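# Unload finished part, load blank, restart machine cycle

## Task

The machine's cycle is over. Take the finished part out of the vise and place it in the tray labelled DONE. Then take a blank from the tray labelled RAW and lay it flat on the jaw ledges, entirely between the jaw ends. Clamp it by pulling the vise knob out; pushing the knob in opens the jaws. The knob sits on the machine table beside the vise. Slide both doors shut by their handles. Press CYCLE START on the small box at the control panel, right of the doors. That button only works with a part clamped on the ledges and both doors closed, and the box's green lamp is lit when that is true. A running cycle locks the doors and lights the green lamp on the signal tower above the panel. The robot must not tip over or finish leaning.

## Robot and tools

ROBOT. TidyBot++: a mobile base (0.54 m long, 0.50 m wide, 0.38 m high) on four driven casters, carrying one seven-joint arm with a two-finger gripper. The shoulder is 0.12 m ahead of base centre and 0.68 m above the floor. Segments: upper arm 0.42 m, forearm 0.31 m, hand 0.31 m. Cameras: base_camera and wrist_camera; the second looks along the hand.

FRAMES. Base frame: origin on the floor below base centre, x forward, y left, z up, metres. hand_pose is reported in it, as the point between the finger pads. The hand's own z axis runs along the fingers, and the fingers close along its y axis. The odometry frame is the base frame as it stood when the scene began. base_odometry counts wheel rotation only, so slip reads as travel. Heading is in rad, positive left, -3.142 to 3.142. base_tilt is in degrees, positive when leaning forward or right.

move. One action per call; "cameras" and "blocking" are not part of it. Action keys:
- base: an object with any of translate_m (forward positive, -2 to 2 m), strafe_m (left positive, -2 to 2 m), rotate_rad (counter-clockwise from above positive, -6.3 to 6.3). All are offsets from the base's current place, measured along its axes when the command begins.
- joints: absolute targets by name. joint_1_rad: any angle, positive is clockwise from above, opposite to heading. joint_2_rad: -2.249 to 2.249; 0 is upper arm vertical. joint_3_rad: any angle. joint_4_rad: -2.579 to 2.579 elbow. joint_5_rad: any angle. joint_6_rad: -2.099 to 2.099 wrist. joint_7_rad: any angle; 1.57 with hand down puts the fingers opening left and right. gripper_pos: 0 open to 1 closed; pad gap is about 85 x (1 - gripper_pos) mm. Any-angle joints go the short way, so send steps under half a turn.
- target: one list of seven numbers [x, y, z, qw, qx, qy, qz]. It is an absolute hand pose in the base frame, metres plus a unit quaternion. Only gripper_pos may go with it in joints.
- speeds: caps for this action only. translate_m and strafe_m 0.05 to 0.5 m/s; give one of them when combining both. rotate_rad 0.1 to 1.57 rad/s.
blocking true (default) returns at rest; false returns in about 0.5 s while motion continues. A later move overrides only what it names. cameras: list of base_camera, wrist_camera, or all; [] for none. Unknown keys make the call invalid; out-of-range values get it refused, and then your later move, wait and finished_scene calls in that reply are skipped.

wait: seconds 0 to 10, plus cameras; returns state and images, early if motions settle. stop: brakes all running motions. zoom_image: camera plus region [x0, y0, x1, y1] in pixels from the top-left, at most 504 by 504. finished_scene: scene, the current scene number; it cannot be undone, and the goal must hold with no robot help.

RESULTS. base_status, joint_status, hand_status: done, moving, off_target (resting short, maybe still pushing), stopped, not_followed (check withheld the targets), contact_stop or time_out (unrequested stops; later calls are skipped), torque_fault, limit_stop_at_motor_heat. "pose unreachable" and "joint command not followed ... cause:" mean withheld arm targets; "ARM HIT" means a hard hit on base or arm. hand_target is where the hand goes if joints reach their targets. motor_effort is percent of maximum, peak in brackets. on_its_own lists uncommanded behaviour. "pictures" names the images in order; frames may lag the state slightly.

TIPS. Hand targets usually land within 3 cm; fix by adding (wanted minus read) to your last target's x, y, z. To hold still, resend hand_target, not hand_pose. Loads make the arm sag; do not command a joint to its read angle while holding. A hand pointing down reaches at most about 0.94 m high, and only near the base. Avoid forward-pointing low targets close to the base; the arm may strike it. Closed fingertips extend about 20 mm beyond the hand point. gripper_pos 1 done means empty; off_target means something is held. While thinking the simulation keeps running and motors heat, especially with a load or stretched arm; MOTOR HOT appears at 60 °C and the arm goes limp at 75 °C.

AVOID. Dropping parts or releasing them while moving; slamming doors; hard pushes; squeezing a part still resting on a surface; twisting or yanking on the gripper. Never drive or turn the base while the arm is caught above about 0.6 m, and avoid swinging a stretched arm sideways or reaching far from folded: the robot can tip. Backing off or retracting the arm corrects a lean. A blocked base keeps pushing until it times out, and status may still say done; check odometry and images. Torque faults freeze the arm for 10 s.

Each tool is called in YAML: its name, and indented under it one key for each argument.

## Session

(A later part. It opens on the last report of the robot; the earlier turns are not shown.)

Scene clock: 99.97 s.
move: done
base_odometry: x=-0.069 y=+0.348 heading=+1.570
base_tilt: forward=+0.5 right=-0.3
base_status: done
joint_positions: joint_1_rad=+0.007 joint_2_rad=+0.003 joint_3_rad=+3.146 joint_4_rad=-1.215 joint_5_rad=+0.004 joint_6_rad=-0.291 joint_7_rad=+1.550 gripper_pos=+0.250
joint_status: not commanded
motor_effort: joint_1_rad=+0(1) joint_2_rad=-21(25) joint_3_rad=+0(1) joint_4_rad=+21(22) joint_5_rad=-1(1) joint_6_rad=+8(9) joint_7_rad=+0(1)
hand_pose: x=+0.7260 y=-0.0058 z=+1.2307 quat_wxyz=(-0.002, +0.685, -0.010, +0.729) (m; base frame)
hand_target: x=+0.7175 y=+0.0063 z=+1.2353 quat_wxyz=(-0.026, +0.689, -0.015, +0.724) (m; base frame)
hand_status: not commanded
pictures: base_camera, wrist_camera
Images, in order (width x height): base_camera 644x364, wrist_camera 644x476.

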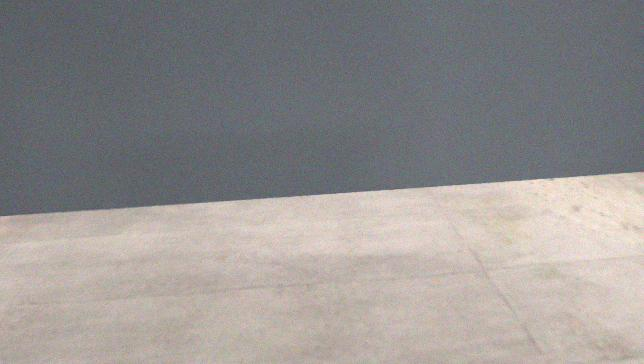

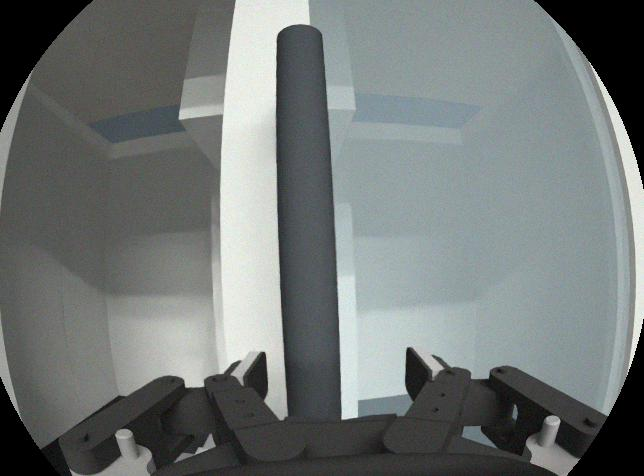

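move:
  base: {"translate_m": 0.03}
  speeds: {"translate_m": 0.1}
  cameras: []

move:
  base: {"strafe_m": -0.33}
  speeds: {"strafe_m": 0.12}

move:
  base: {"strafe_m": 0.025}
  cameras: []

move:
  base: {"translate_m": -0.5}
  cameras: []

move:
  base: {"strafe_m": 0.25}
  joints: {"joint_1_rad":-0.02,"joint_2_rad":-0.01,"joint_3_rad":3.12,"joint_4_rad":-1.2,"joint_5_rad":0.0,"joint_6_rad":-0.8,"gripper_pos":0}

Scene clock: 105.23 s.
move: done
base_odometry: x=-0.070 y=+0.378 heading=+1.570
base_tilt: forward=+0.5 right=-0.3
base_status: done
joint_positions: joint_1_rad=+0.007 joint_2_rad=+0.004 joint_3_rad=+3.146 joint_4_rad=-1.215 joint_5_rad=+0.004 joint_6_rad=-0.291 joint_7_rad=+1.550 gripper_pos=+0.250
joint_status: not commanded
motor_effort: joint_1_rad=+0(2) joint_2_rad=-21(24) joint_3_rad=+0(2) joint_4_rad=+21(22) joint_5_rad=-1(1) joint_6_rad=+8(9) joint_7_rad=-1(1)
hand_pose: x=+0.7267 y=-0.0058 z=+1.2299 quat_wxyz=(-0.002, +0.685, -0.010, +0.728) (m; base frame)
hand_target: x=+0.7175 y=+0.0063 z=+1.2353 quat_wxyz=(-0.026, +0.689, -0.015, +0.724) (m; base frame)
hand_status: not commanded
pictures: none
No camera images: "cameras" was empty.

Scene clock: 108.67 s.
move: done
base_odometry: x=+0.261 y=+0.378 heading=+1.570
base_tilt: forward=+0.5 right=-0.2
base_status: done
joint_positions: joint_1_rad=-0.029 joint_2_rad=+0.007 joint_3_rad=+3.113 joint_4_rad=-1.215 joint_5_rad=-0.011 joint_6_rad=-0.291 joint_7_rad=+1.550 gripper_pos=+0.250
joint_status: not commanded
motor_effort: joint_1_rad=+3(12) joint_2_rad=-21(25) joint_3_rad=+3(13) joint_4_rad=+22(23) joint_5_rad=+0(2) joint_6_rad=+9(10) joint_7_rad=+0(1)
hand_pose: x=+0.7268 y=+0.0371 z=+1.2281 quat_wxyz=(-0.033, +0.686, +0.010, +0.727) (m; base frame)
hand_target: x=+0.7175 y=+0.0063 z=+1.2353 quat_wxyz=(-0.026, +0.689, -0.015, +0.724) (m; base frame)
hand_status: not commanded
pictures: base_camera, wrist_camera
Images, in order (width x height): base_camera 644x364, wrist_camera 644x476.

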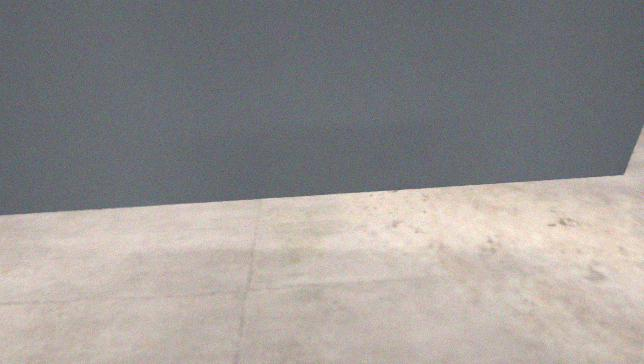

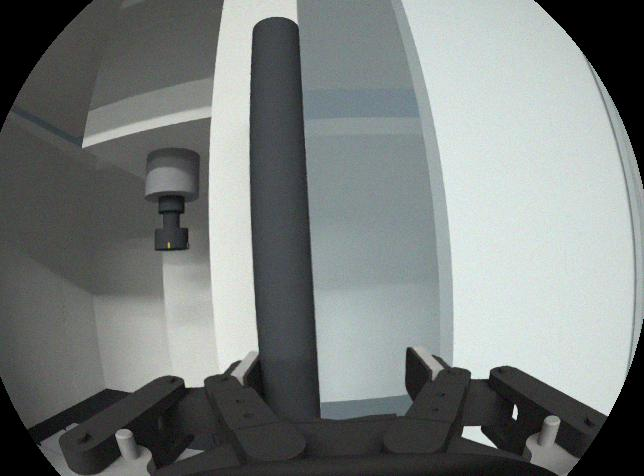

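Scene clock: 109.47 s.
move: done
base_odometry: x=+0.235 y=+0.378 heading=+1.570
base_tilt: forward=+0.5 right=-0.3
base_status: done
joint_positions: joint_1_rad=-0.012 joint_2_rad=+0.007 joint_3_rad=+3.130 joint_4_rad=-1.215 joint_5_rad=-0.011 joint_6_rad=-0.291 joint_7_rad=+1.550 gripper_pos=+0.250
joint_status: not commanded
motor_effort: joint_1_rad=+0(4) joint_2_rad=-21(22) joint_3_rad=+1(5) joint_4_rad=+21(22) joint_5_rad=-1(1) joint_6_rad=+8(10) joint_7_rad=+0(1)
hand_pose: x=+0.7278 y=+0.0164 z=+1.2282 quat_wxyz=(-0.021, +0.686, -0.002, +0.727) (m; base frame)
hand_target: x=+0.7175 y=+0.0063 z=+1.2353 quat_wxyz=(-0.026, +0.689, -0.015, +0.724) (m; base frame)
hand_status: not commanded
pictures: none
No camera images: "cameras" was empty.

Scene clock: 111.97 s.
move: done
base_odometry: x=+0.235 y=-0.122 heading=+1.570
base_tilt: forward=+0.4 right=-0.3
base_status: done
joint_positions: joint_1_rad=-0.012 joint_2_rad=-0.008 joint_3_rad=+3.130 joint_4_rad=-1.215 joint_5_rad=-0.011 joint_6_rad=-0.291 joint_7_rad=+1.550 gripper_pos=+0.250
joint_status: not commanded
motor_effort: joint_1_rad=+0(1) joint_2_rad=-21(25) joint_3_rad=+1(1) joint_4_rad=+21(22) joint_5_rad=-1(1) joint_6_rad=+8(9) joint_7_rad=+0(1)
hand_pose: x=+0.7196 y=+0.0161 z=+1.2372 quat_wxyz=(-0.021, +0.681, -0.002, +0.732) (m; base frame)
hand_target: x=+0.7175 y=+0.0063 z=+1.2353 quat_wxyz=(-0.026, +0.689, -0.015, +0.724) (m; base frame)
hand_status: not commanded
pictures: none
No camera images: "cameras" was empty.

Scene clock: 113.77 s.
move: done
base_odometry: x=-0.015 y=-0.122 heading=+1.571
base_tilt: forward=+0.5 right=-0.2
base_status: done
joint_positions: joint_1_rad=-0.017 joint_2_rad=-0.003 joint_3_rad=+3.122 joint_4_rad=-1.212 joint_5_rad=-0.011 joint_6_rad=-0.744 joint_7_rad=+1.550 gripper_pos=+0.000
joint_status: all done
motor_effort: joint_1_rad=+0(2) joint_2_rad=-20(22) joint_3_rad=+1(3) joint_4_rad=+21(23) joint_5_rad=-1(1) joint_6_rad=+8(9) joint_7_rad=+0(1)
hand_pose: x=+0.6998 y=+0.0248 z=+1.0977 quat_wxyz=(-0.021, +0.829, +0.005, +0.560) (m; base frame)
hand_target: x=+0.6902 y=+0.0252 z=+1.0927 quat_wxyz=(-0.017, +0.839, +0.009, +0.544) (m; base frame)
hand_status: not commanded
pictures: base_camera, wrist_camera
Images, in order (width x height): base_camera 644x364, wrist_camera 644x476.

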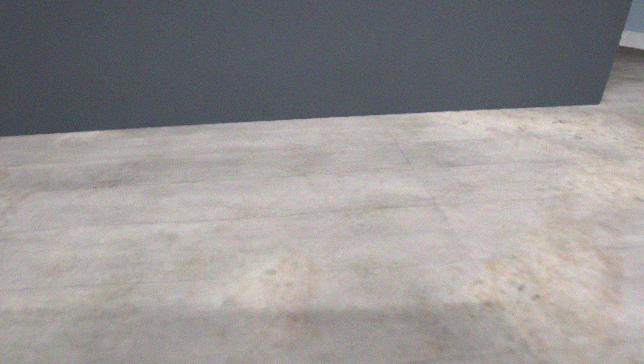

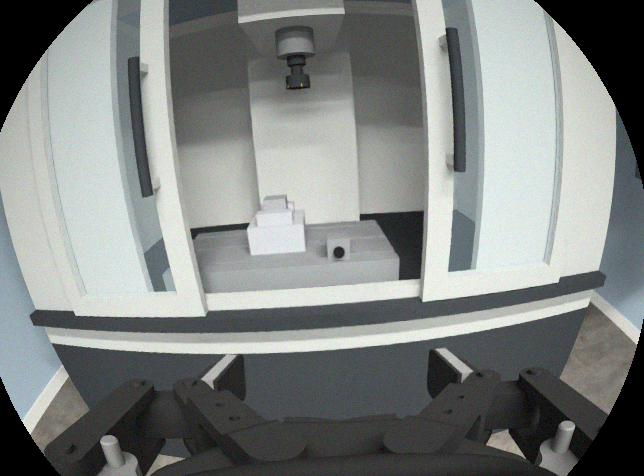

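zoom_image:
  camera: "wrist_camera"
  region: [160, 170, 420, 320]

Scaled by 1.938.

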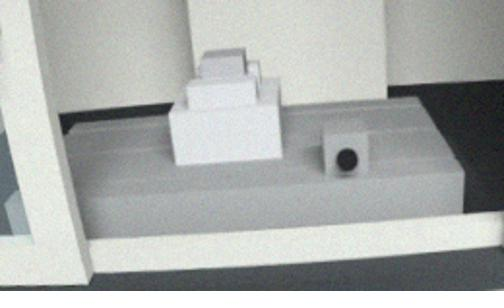

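move:
  base: {"translate_m": 0.4, "strafe_m": 0.03}
  joints: {"joint_2_rad":-0.2,"joint_4_rad":-1.2,"joint_6_rad":-0.9}

zoom_image:
  camera: "wrist_camera"
  region: [140, 120, 460, 400]

Scene clock: 124.17 s.
move: done
base_odometry: x=-0.045 y=+0.278 heading=+1.571
base_tilt: forward=+0.5 right=-0.3
base_status: done
joint_positions: joint_1_rad=-0.017 joint_2_rad=-0.186 joint_3_rad=+3.122 joint_4_rad=-1.211 joint_5_rad=-0.011 joint_6_rad=-0.841 joint_7_rad=+1.550 gripper_pos=+0.000
joint_status: all done
motor_effort: joint_1_rad=+0(0) joint_2_rad=-13(21) joint_3_rad=+1(2) joint_4_rad=+19(22) joint_5_rad=-1(1) joint_6_rad=+8(9) joint_7_rad=+0(1)
hand_pose: x=+0.6069 y=+0.0233 z=+1.1679 quat_wxyz=(-0.021, +0.803, +0.007, +0.595) (m; base frame)
hand_target: x=+0.5937 y=+0.0230 z=+1.1633 quat_wxyz=(-0.016, +0.813, +0.010, +0.581) (m; base frame)
hand_status: not commanded
pictures: base_camera, wrist_camera
Images, in order (width x height): base_camera 644x364, wrist_camera 644x476.

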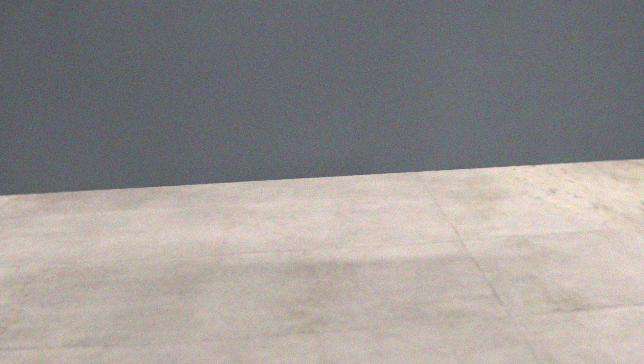

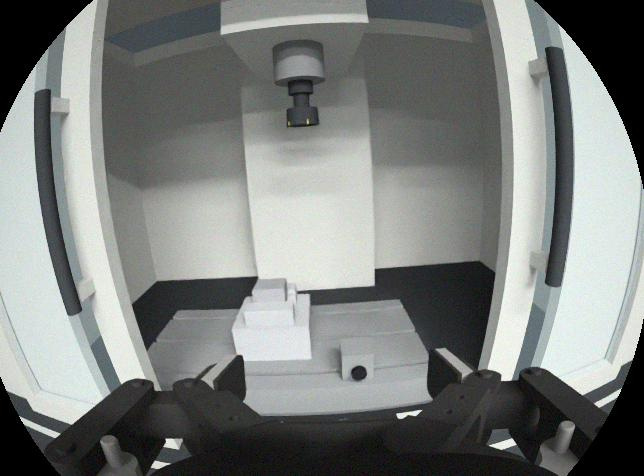

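Scaled by 1.575.

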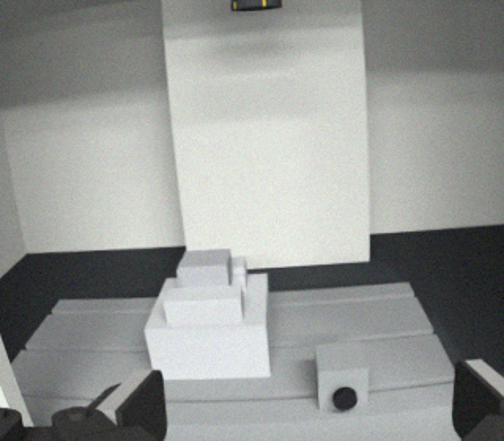

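move:
  base: {"translate_m": 0.1, "strafe_m": 0.0}
  joints: {"joint_2_rad":-0.0,"joint_4_rad":-1.2,"joint_6_rad":-1.4}

zoom_image:
  camera: "wrist_camera"
  region: [160, 120, 460, 380]

Scene clock: 127.93 s.
move: done
base_odometry: x=-0.045 y=+0.378 heading=+1.572
base_tilt: forward=+0.5 right=-0.2
base_status: done
joint_positions: joint_1_rad=-0.017 joint_2_rad=+0.009 joint_3_rad=+3.122 joint_4_rad=-1.211 joint_5_rad=-0.011 joint_6_rad=-1.337 joint_7_rad=+1.550 gripper_pos=+0.000
joint_status: all done
motor_effort: joint_1_rad=+0(1) joint_2_rad=-19(28) joint_3_rad=+0(2) joint_4_rad=+19(22) joint_5_rad=-1(1) joint_6_rad=+4(8) joint_7_rad=+0(1)
hand_pose: x=+0.5889 y=+0.0218 z=+0.9509 quat_wxyz=(-0.014, +0.958, +0.008, +0.288) (m; base frame)
hand_target: x=+0.5718 y=+0.0202 z=+0.9497 quat_wxyz=(-0.008, +0.964, +0.010, +0.267) (m; base frame)
hand_status: not commanded
pictures: base_camera, wrist_camera
Images, in order (width x height): base_camera 644x364, wrist_camera 644x476.

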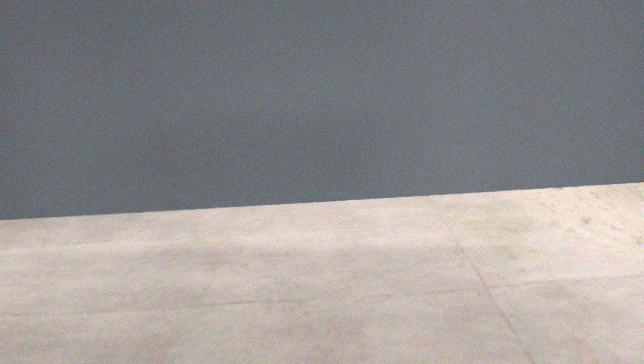

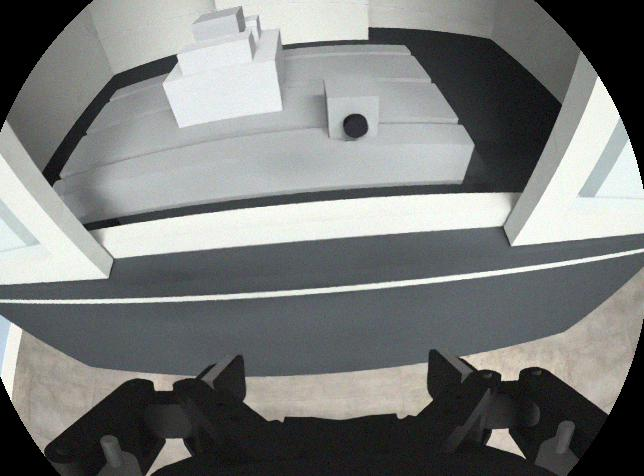

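Scaled by 1.680.

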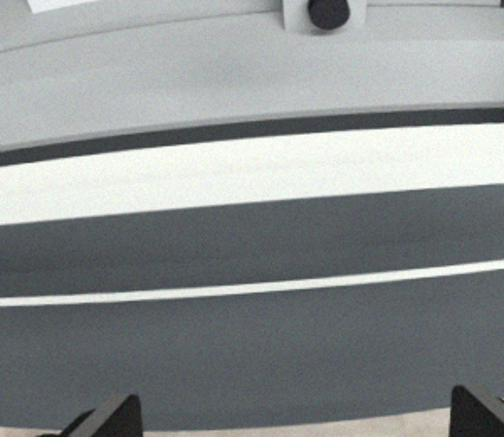

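move:
  base: {"translate_m": 0.12, "strafe_m": 0.0}
  joints: {"joint_2_rad":0.1,"joint_4_rad":-0.8,"joint_6_rad":-1.5}

zoom_image:
  camera: "wrist_camera"
  region: [100, 60, 440, 330]

Scene clock: 132.60 s.
move: done
base_odometry: x=-0.046 y=+0.498 heading=+1.572
base_tilt: forward=+0.6 right=-0.2
base_status: done
joint_positions: joint_1_rad=-0.017 joint_2_rad=+0.104 joint_3_rad=+3.122 joint_4_rad=-0.825 joint_5_rad=-0.011 joint_6_rad=-1.439 joint_7_rad=+1.550 gripper_pos=+0.000
joint_status: all done
motor_effort: joint_1_rad=+0(1) joint_2_rad=-21(24) joint_3_rad=+0(2) joint_4_rad=+17(20) joint_5_rad=-1(1) joint_6_rad=+6(6) joint_7_rad=+0(1)
hand_pose: x=+0.6313 y=+0.0226 z=+1.0654 quat_wxyz=(-0.017, +0.926, +0.008, +0.376) (m; base frame)
hand_target: x=+0.6168 y=+0.0212 z=+1.0664 quat_wxyz=(-0.012, +0.932, +0.009, +0.362) (m; base frame)
hand_status: not commanded
pictures: base_camera, wrist_camera
Images, in order (width x height): base_camera 644x364, wrist_camera 644x476.

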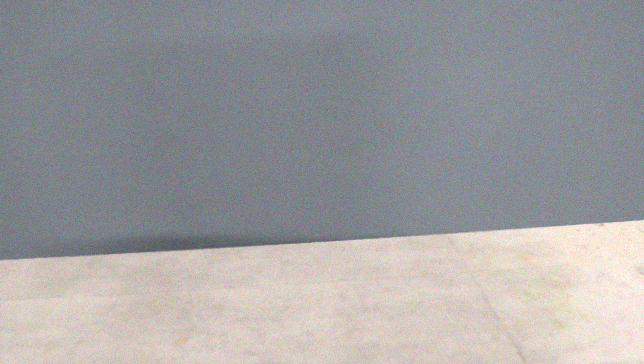

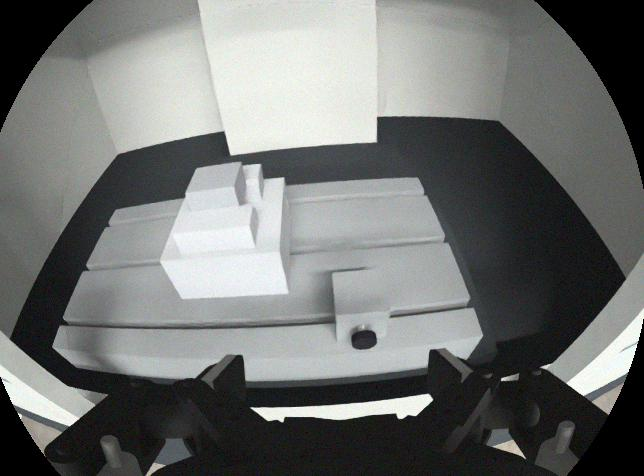

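Scaled by 1.482.

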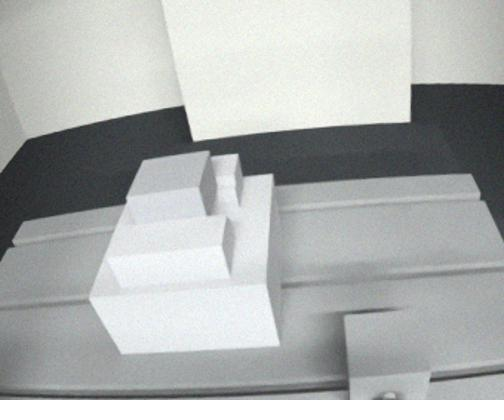

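zoom_image:
  camera: "wrist_camera"
  region: [150, 150, 310, 310]

Scaled by 3.150.

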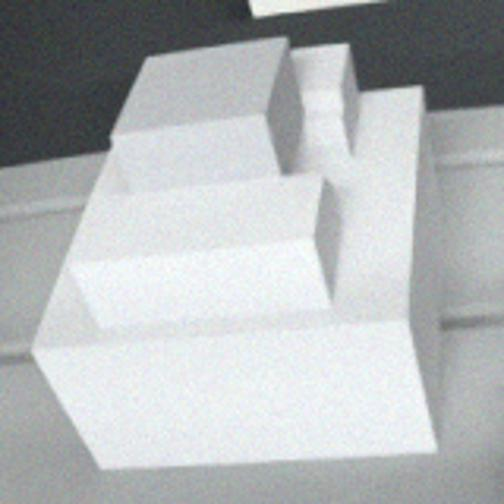

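move:
  base: {"translate_m": -0.25, "strafe_m": -0.02}
  joints: {"gripper_pos":1}
  cameras: []

move:
  joints: {"joint_1_rad":0.0,"joint_2_rad":0.31,"joint_3_rad":3.14,"joint_4_rad":-1.34,"joint_5_rad":0.0,"joint_6_rad":-0.54}

zoom_image:
  camera: "wrist_camera"
  region: [180, 130, 480, 400]

Scene clock: 162.40 s.
move: done
base_odometry: x=-0.025 y=+0.248 heading=+1.572
base_tilt: forward=+0.5 right=-0.3
base_status: done
joint_positions: joint_1_rad=-0.017 joint_2_rad=+0.102 joint_3_rad=+3.122 joint_4_rad=-0.822 joint_5_rad=-0.011 joint_6_rad=-1.445 joint_7_rad=+1.550 gripper_pos=+0.999
joint_status: all done
motor_effort: joint_1_rad=+0(1) joint_2_rad=-21(25) joint_3_rad=+1(2) joint_4_rad=+17(18) joint_5_rad=-1(1) joint_6_rad=+6(7) joint_7_rad=+0(1)
hand_pose: x=+0.6291 y=+0.0226 z=+1.0670 quat_wxyz=(-0.017, +0.926, +0.009, +0.376) (m; base frame)
hand_target: x=+0.6168 y=+0.0212 z=+1.0664 quat_wxyz=(-0.012, +0.932, +0.009, +0.362) (m; base frame)
hand_status: not commanded
pictures: none
No camera images: "cameras" was empty.

Scene clock: 164.53 s.
move: done
base_odometry: x=-0.025 y=+0.248 heading=+1.572
base_tilt: forward=+0.4 right=-0.3
base_status: not commanded
joint_positions: joint_1_rad=-0.016 joint_2_rad=+0.326 joint_3_rad=+3.126 joint_4_rad=-1.330 joint_5_rad=-0.011 joint_6_rad=-0.603 joint_7_rad=+1.550 gripper_pos=+0.999
joint_status: all done
motor_effort: joint_1_rad=+0(1) joint_2_rad=-33(36) joint_3_rad=+0(2) joint_4_rad=+21(23) joint_5_rad=-1(2) joint_6_rad=+6(7) joint_7_rad=+0(1)
hand_pose: x=+0.8067 y=+0.0238 z=+0.8559 quat_wxyz=(-0.018, +0.904, +0.001, +0.427) (m; base frame)
hand_target: x=+0.8142 y=+0.0023 z=+0.8770 quat_wxyz=(-0.005, +0.889, -0.008, +0.458) (m; base frame)
hand_status: not commanded
pictures: base_camera, wrist_camera
Images, in order (width x height): base_camera 644x364, wrist_camera 644x476.

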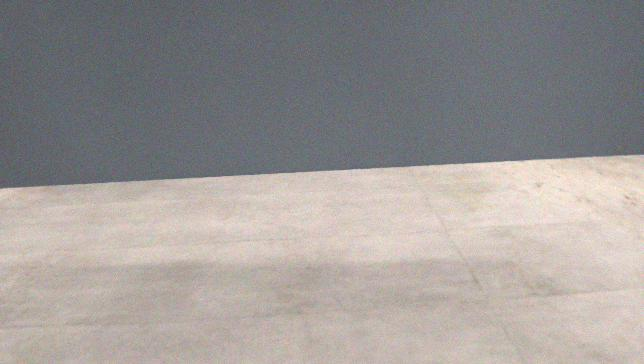

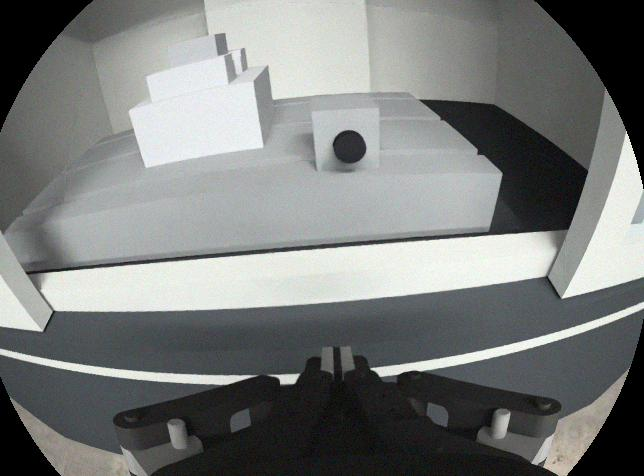

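Scaled by 1.680.

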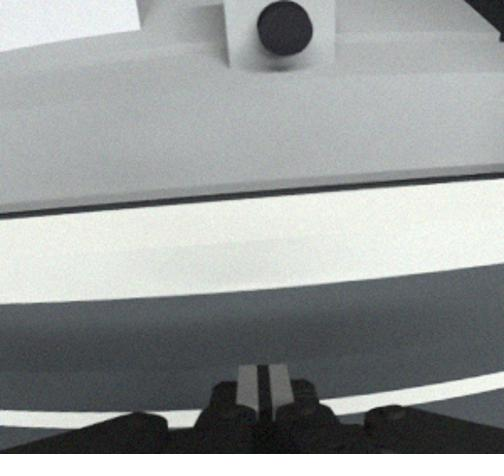

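move:
  base: {"translate_m": 0.11, "strafe_m": -0.02}
  joints: {"joint_2_rad":0.285}

zoom_image:
  camera: "wrist_camera"
  region: [180, 130, 480, 400]

Scene clock: 173.33 s.
move: done
base_odometry: x=-0.005 y=+0.358 heading=+1.572
base_tilt: forward=+0.5 right=-0.2
base_status: done
joint_positions: joint_1_rad=-0.012 joint_2_rad=+0.304 joint_3_rad=+3.130 joint_4_rad=-1.333 joint_5_rad=-0.011 joint_6_rad=-0.597 joint_7_rad=+1.550 gripper_pos=+0.999
joint_status: all done
motor_effort: joint_1_rad=+0(2) joint_2_rad=-32(35) joint_3_rad=+0(2) joint_4_rad=+21(22) joint_5_rad=-1(1) joint_6_rad=+7(8) joint_7_rad=+0(1)
hand_pose: x=+0.8036 y=+0.0183 z=+0.8712 quat_wxyz=(-0.016, +0.899, -0.002, +0.438) (m; base frame)
hand_target: x=+0.8091 y=+0.0023 z=+0.8943 quat_wxyz=(-0.005, +0.883, -0.008, +0.469) (m; base frame)
hand_status: not commanded
pictures: base_camera, wrist_camera
Images, in order (width x height): base_camera 644x364, wrist_camera 644x476.

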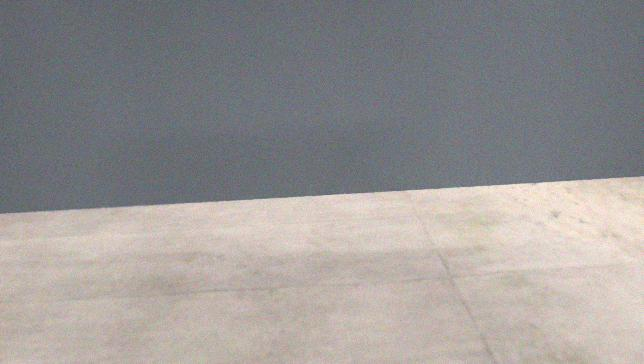

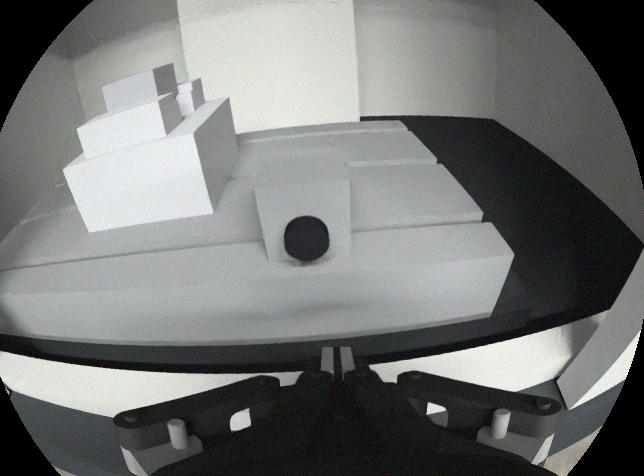

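Scaled by 1.680.

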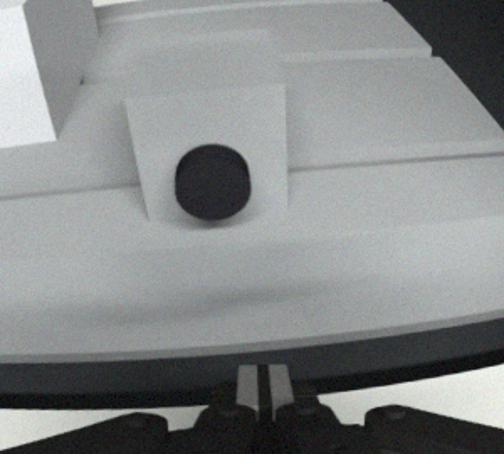

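move:
  base: {"strafe_m": 0.017}
  joints: {"joint_2_rad":0.26}
  cameras: []

move:
  base: {"translate_m": 0.065}
  speeds: {"translate_m": 0.1}

zoom_image:
  camera: "wrist_camera"
  region: [180, 130, 480, 400]

Scene clock: 179.20 s.
move: done
base_odometry: x=-0.022 y=+0.358 heading=+1.572
base_tilt: forward=+0.5 right=-0.2
base_status: done
joint_positions: joint_1_rad=-0.007 joint_2_rad=+0.281 joint_3_rad=+3.133 joint_4_rad=-1.333 joint_5_rad=-0.011 joint_6_rad=-0.596 joint_7_rad=+1.550 gripper_pos=+0.999
joint_status: all done
motor_effort: joint_1_rad=+0(2) joint_2_rad=-31(34) joint_3_rad=+1(2) joint_4_rad=+21(22) joint_5_rad=-1(1) joint_6_rad=+7(7) joint_7_rad=+0(1)
hand_pose: x=+0.7993 y=+0.0136 z=+0.8866 quat_wxyz=(-0.014, +0.894, -0.005, +0.449) (m; base frame)
hand_target: x=+0.8036 y=+0.0023 z=+0.9115 quat_wxyz=(-0.005, +0.877, -0.008, +0.480) (m; base frame)
hand_status: not commanded
pictures: none
No camera images: "cameras" was empty.

Scene clock: 180.40 s.
move: done
base_odometry: x=-0.022 y=+0.424 heading=+1.572
base_tilt: forward=+0.5 right=-0.3
base_status: done
joint_positions: joint_1_rad=-0.007 joint_2_rad=+0.277 joint_3_rad=+3.133 joint_4_rad=-1.333 joint_5_rad=-0.011 joint_6_rad=-0.596 joint_7_rad=+1.550 gripper_pos=+0.999
joint_status: not commanded
motor_effort: joint_1_rad=+0(2) joint_2_rad=-31(33) joint_3_rad=+0(1) joint_4_rad=+21(22) joint_5_rad=-1(1) joint_6_rad=+7(7) joint_7_rad=-1(1)
hand_pose: x=+0.7985 y=+0.0135 z=+0.8897 quat_wxyz=(-0.014, +0.892, -0.005, +0.451) (m; base frame)
hand_target: x=+0.8036 y=+0.0023 z=+0.9115 quat_wxyz=(-0.005, +0.877, -0.008, +0.480) (m; base frame)
hand_status: not commanded
pictures: base_camera, wrist_camera
Images, in order (width x height): base_camera 644x364, wrist_camera 644x476.

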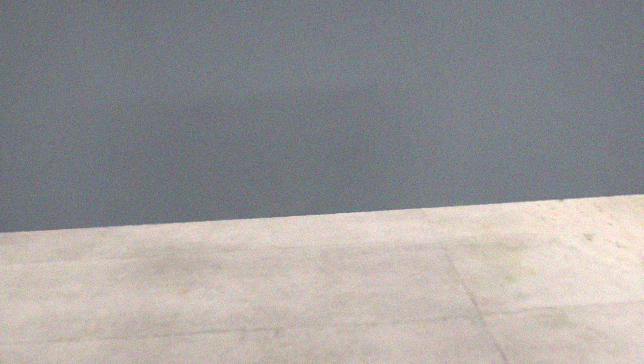

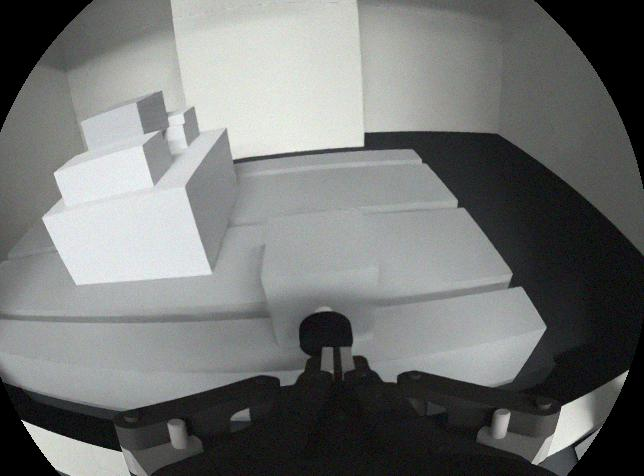

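Scaled by 1.680.

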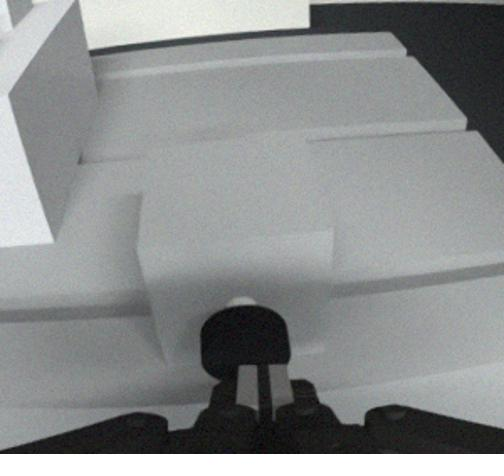

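move:
  base: {"translate_m": 0.04, "strafe_m": 0.006}
  speeds: {"translate_m": 0.08}

zoom_image:
  camera: "wrist_camera"
  region: [180, 130, 480, 400]

Scene clock: 184.23 s.
move: done
base_odometry: x=-0.028 y=+0.463 heading=+1.572
base_tilt: forward=+0.5 right=-0.2
base_status: done
joint_positions: joint_1_rad=-0.004 joint_2_rad=+0.234 joint_3_rad=+3.134 joint_4_rad=-1.374 joint_5_rad=-0.011 joint_6_rad=-0.610 joint_7_rad=+1.550 gripper_pos=+0.999
joint_status: not commanded
motor_effort: joint_1_rad=-1(2) joint_2_rad=-22(32) joint_3_rad=-1(2) joint_4_rad=+27(29) joint_5_rad=-1(2) joint_6_rad=+16(19) joint_7_rad=+0(1)
hand_pose: x=+0.7788 y=+0.0104 z=+0.8919 quat_wxyz=(-0.013, +0.895, -0.007, +0.446) (m; base frame)
hand_target: x=+0.8036 y=+0.0023 z=+0.9115 quat_wxyz=(-0.005, +0.877, -0.008, +0.480) (m; base frame)
hand_status: not commanded
pictures: base_camera, wrist_camera
Images, in order (width x height): base_camera 644x364, wrist_camera 644x476.

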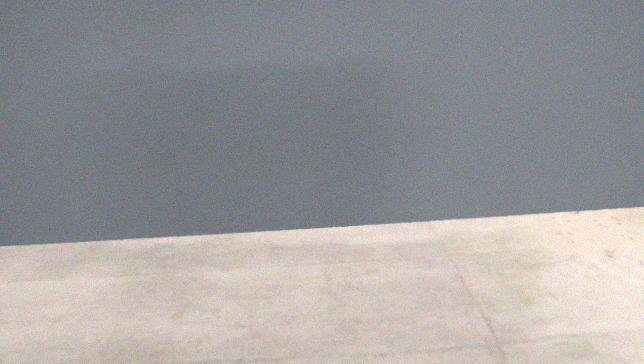

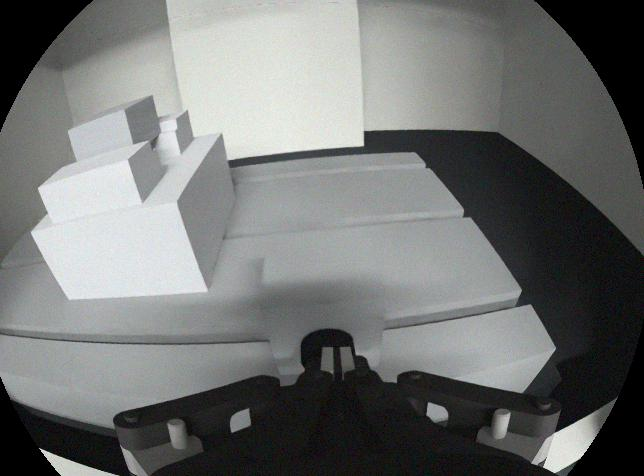

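Scaled by 1.680.

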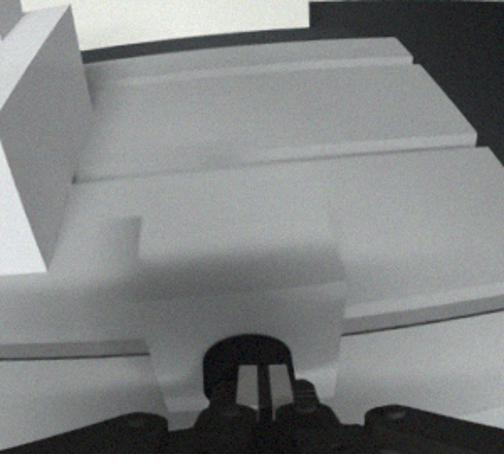

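zoom_image:
  camera: "wrist_camera"
  region: [20, 70, 260, 310]

Scaled by 2.100.

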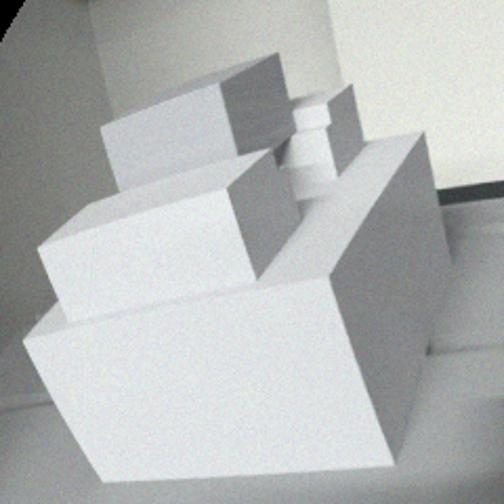

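move:
  base: {"translate_m": 0.02}
  speeds: {"translate_m": 0.08}

zoom_image:
  camera: "wrist_camera"
  region: [20, 70, 260, 310]

Scene clock: 189.57 s.
move: done
base_odometry: x=-0.028 y=+0.483 heading=+1.572
base_tilt: forward=+0.4 right=-0.3
base_status: done
joint_positions: joint_1_rad=-0.003 joint_2_rad=+0.199 joint_3_rad=+3.134 joint_4_rad=-1.398 joint_5_rad=-0.011 joint_6_rad=-0.644 joint_7_rad=+1.550 gripper_pos=+0.999
joint_status: not commanded
motor_effort: joint_1_rad=+0(3) joint_2_rad=-16(23) joint_3_rad=+2(2) joint_4_rad=+31(33) joint_5_rad=-1(2) joint_6_rad=+24(27) joint_7_rad=-1(1)
hand_pose: x=+0.7602 y=+0.0099 z=+0.8922 quat_wxyz=(-0.012, +0.900, -0.007, +0.435) (m; base frame)
hand_target: x=+0.8036 y=+0.0023 z=+0.9115 quat_wxyz=(-0.005, +0.877, -0.008, +0.480) (m; base frame)
hand_status: not commanded
pictures: base_camera, wrist_camera
Images, in order (width x height): base_camera 644x364, wrist_camera 644x476.

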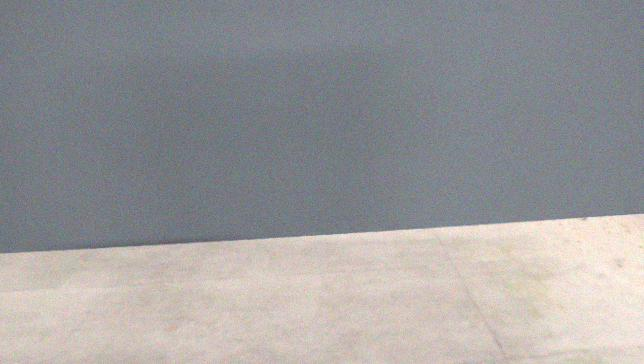

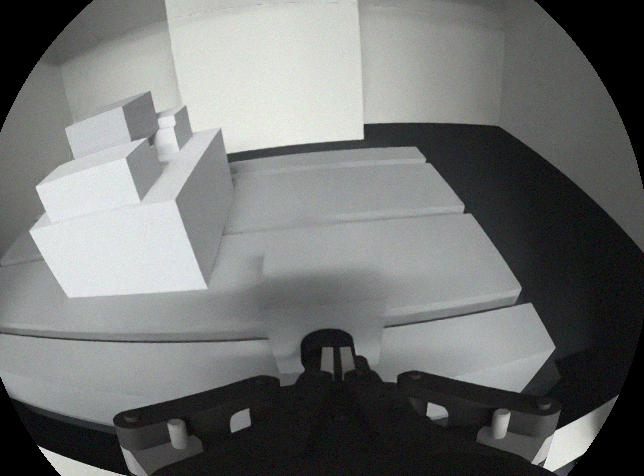

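Scaled by 2.100.

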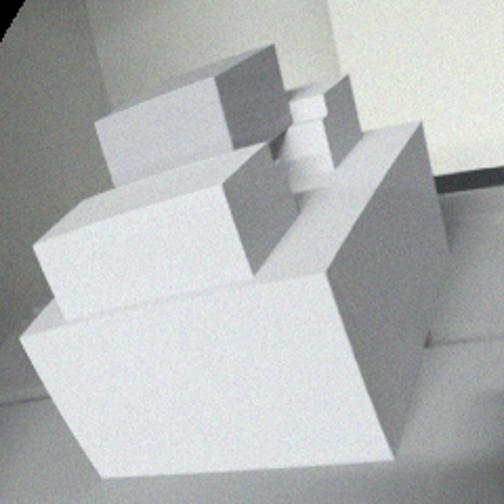

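move:
  base: {"translate_m": -0.08}
  cameras: []

move:
  base: {"strafe_m": 0.182}
  joints: {"joint_1_rad":0.0,"joint_2_rad":0.15,"joint_4_rad":-0.9,"joint_6_rad":-1.32,"gripper_pos":0}

move:
  base: {"translate_m": 0.13}
  speeds: {"translate_m": 0.2}

zoom_image:
  camera: "wrist_camera"
  region: [200, 80, 480, 400]

Scene clock: 222.80 s.
move: done
base_odometry: x=-0.028 y=+0.403 heading=+1.572
base_tilt: forward=+0.5 right=-0.2
base_status: done
joint_positions: joint_1_rad=-0.003 joint_2_rad=+0.270 joint_3_rad=+3.135 joint_4_rad=-1.358 joint_5_rad=-0.011 joint_6_rad=-0.563 joint_7_rad=+1.550 gripper_pos=+0.999
joint_status: not commanded
motor_effort: joint_1_rad=+0(2) joint_2_rad=-31(33) joint_3_rad=+0(2) joint_4_rad=+21(30) joint_5_rad=-1(1) joint_6_rad=+7(23) joint_7_rad=+0(1)
hand_pose: x=+0.7984 y=+0.0094 z=+0.8887 quat_wxyz=(-0.012, +0.889, -0.008, +0.458) (m; base frame)
hand_target: x=+0.8036 y=+0.0023 z=+0.9115 quat_wxyz=(-0.005, +0.877, -0.008, +0.480) (m; base frame)
hand_status: not commanded
pictures: none
No camera images: "cameras" was empty.

Scene clock: 224.80 s.
move: done
base_odometry: x=-0.211 y=+0.402 heading=+1.572
base_tilt: forward=+0.5 right=-0.2
base_status: done
joint_positions: joint_1_rad=-0.006 joint_2_rad=+0.159 joint_3_rad=+3.136 joint_4_rad=-0.923 joint_5_rad=-0.011 joint_6_rad=-1.257 joint_7_rad=+1.550 gripper_pos=+0.000
joint_status: all done
motor_effort: joint_1_rad=+0(4) joint_2_rad=-24(33) joint_3_rad=+0(2) joint_4_rad=+18(23) joint_5_rad=-1(1) joint_6_rad=+6(8) joint_7_rad=+0(1)
hand_pose: x=+0.6867 y=+0.0109 z=+1.0283 quat_wxyz=(-0.012, +0.921, -0.004, +0.390) (m; base frame)
hand_target: x=+0.6716 y=+0.0021 z=+1.0311 quat_wxyz=(-0.004, +0.926, -0.009, +0.376) (m; base frame)
hand_status: not commanded
pictures: base_camera, wrist_camera
Images, in order (width x height): base_camera 644x364, wrist_camera 644x476.

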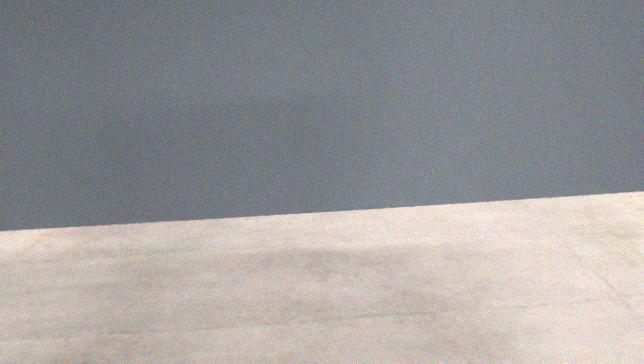

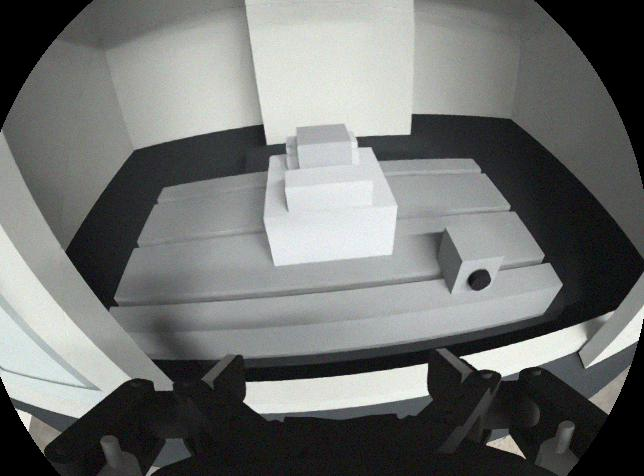

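Scene clock: 226.20 s.
move: done
base_odometry: x=-0.211 y=+0.532 heading=+1.573
base_tilt: forward=+0.4 right=-0.3
base_status: done
joint_positions: joint_1_rad=-0.006 joint_2_rad=+0.163 joint_3_rad=+3.136 joint_4_rad=-0.923 joint_5_rad=-0.011 joint_6_rad=-1.262 joint_7_rad=+1.550 gripper_pos=+0.000
joint_status: not commanded
motor_effort: joint_1_rad=+0(1) joint_2_rad=-24(28) joint_3_rad=+0(1) joint_4_rad=+19(20) joint_5_rad=+0(1) joint_6_rad=+6(7) joint_7_rad=+0(1)
hand_pose: x=+0.6870 y=+0.0109 z=+1.0254 quat_wxyz=(-0.012, +0.922, -0.004, +0.386) (m; base frame)
hand_target: x=+0.6716 y=+0.0021 z=+1.0311 quat_wxyz=(-0.004, +0.926, -0.009, +0.376) (m; base frame)
hand_status: not commanded
pictures: base_camera, wrist_camera
Images, in order (width x height): base_camera 644x364, wrist_camera 644x476.

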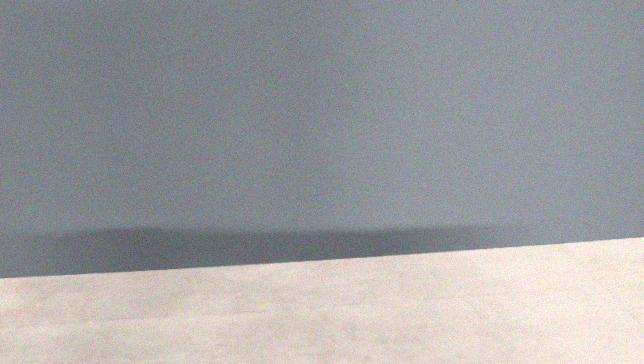

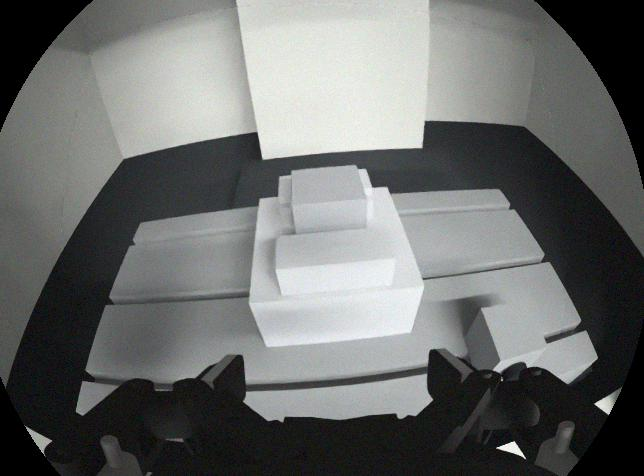

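Scaled by 1.575.

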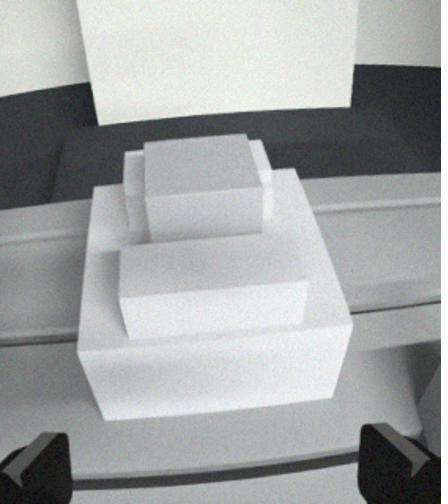

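move:
  joints: {"joint_2_rad":0.26,"joint_4_rad":-0.84,"joint_6_rad":-1.32}

move:
  base: {"translate_m": 0.09}
  speeds: {"translate_m": 0.1}

zoom_image:
  camera: "wrist_camera"
  region: [180, 150, 480, 450]

Scene clock: 237.27 s.
move: done
base_odometry: x=-0.211 y=+0.532 heading=+1.573
base_tilt: forward=+0.5 right=-0.2
base_status: not commanded
joint_positions: joint_1_rad=-0.006 joint_2_rad=+0.274 joint_3_rad=+3.136 joint_4_rad=-0.865 joint_5_rad=-0.011 joint_6_rad=-1.262 joint_7_rad=+1.550 gripper_pos=+0.000
joint_status: all done
motor_effort: joint_1_rad=+0(0) joint_2_rad=-29(32) joint_3_rad=+1(1) joint_4_rad=+19(20) joint_5_rad=+0(1) joint_6_rad=+5(7) joint_7_rad=+0(1)
hand_pose: x=+0.7283 y=+0.0111 z=+0.9885 quat_wxyz=(-0.012, +0.932, -0.004, +0.361) (m; base frame)
hand_target: x=+0.7129 y=+0.0021 z=+0.9973 quat_wxyz=(-0.004, +0.936, -0.009, +0.353) (m; base frame)
hand_status: not commanded
pictures: base_camera, wrist_camera
Images, in order (width x height): base_camera 644x364, wrist_camera 644x476.

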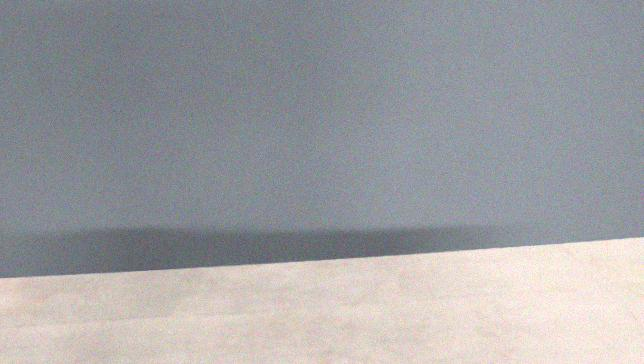

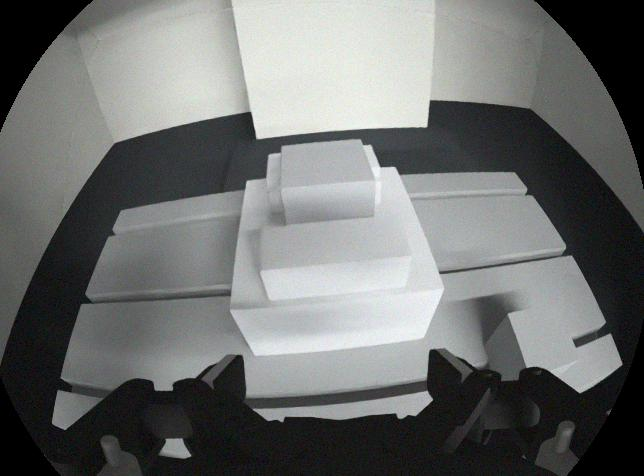

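Scene clock: 238.73 s.
move: done
base_odometry: x=-0.211 y=+0.623 heading=+1.573
base_tilt: forward=+0.6 right=-0.2
base_status: done
joint_positions: joint_1_rad=-0.006 joint_2_rad=+0.275 joint_3_rad=+3.136 joint_4_rad=-0.865 joint_5_rad=-0.011 joint_6_rad=-1.264 joint_7_rad=+1.550 gripper_pos=+0.000
joint_status: not commanded
motor_effort: joint_1_rad=+0(1) joint_2_rad=-29(32) joint_3_rad=+0(1) joint_4_rad=+19(20) joint_5_rad=-1(1) joint_6_rad=+5(6) joint_7_rad=+0(1)
hand_pose: x=+0.7280 y=+0.0111 z=+0.9881 quat_wxyz=(-0.012, +0.933, -0.004, +0.361) (m; base frame)
hand_target: x=+0.7129 y=+0.0021 z=+0.9973 quat_wxyz=(-0.004, +0.936, -0.009, +0.353) (m; base frame)
hand_status: not commanded
pictures: base_camera, wrist_camera
Images, in order (width x height): base_camera 644x364, wrist_camera 644x476.

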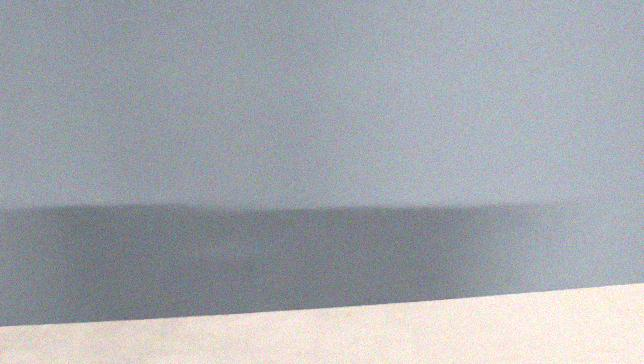

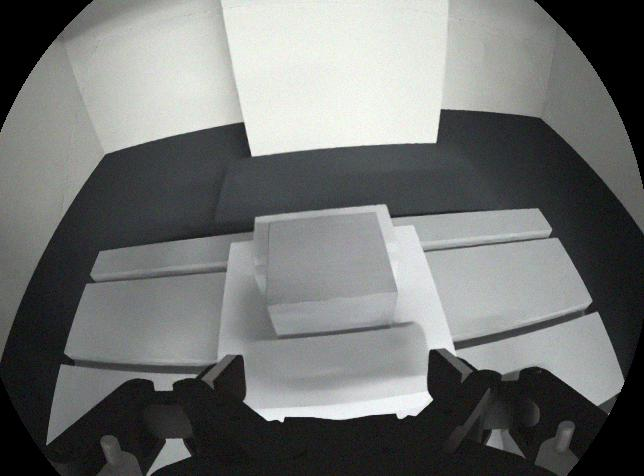

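Scaled by 1.680.

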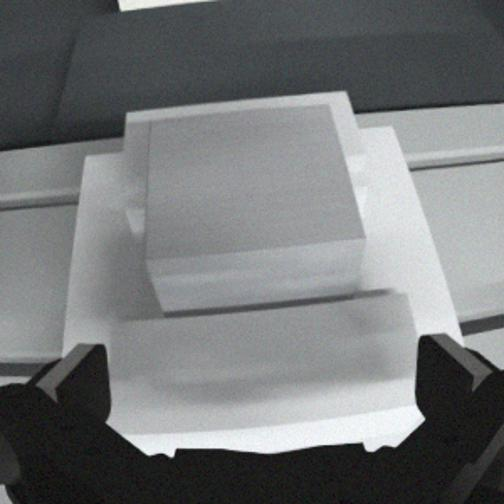

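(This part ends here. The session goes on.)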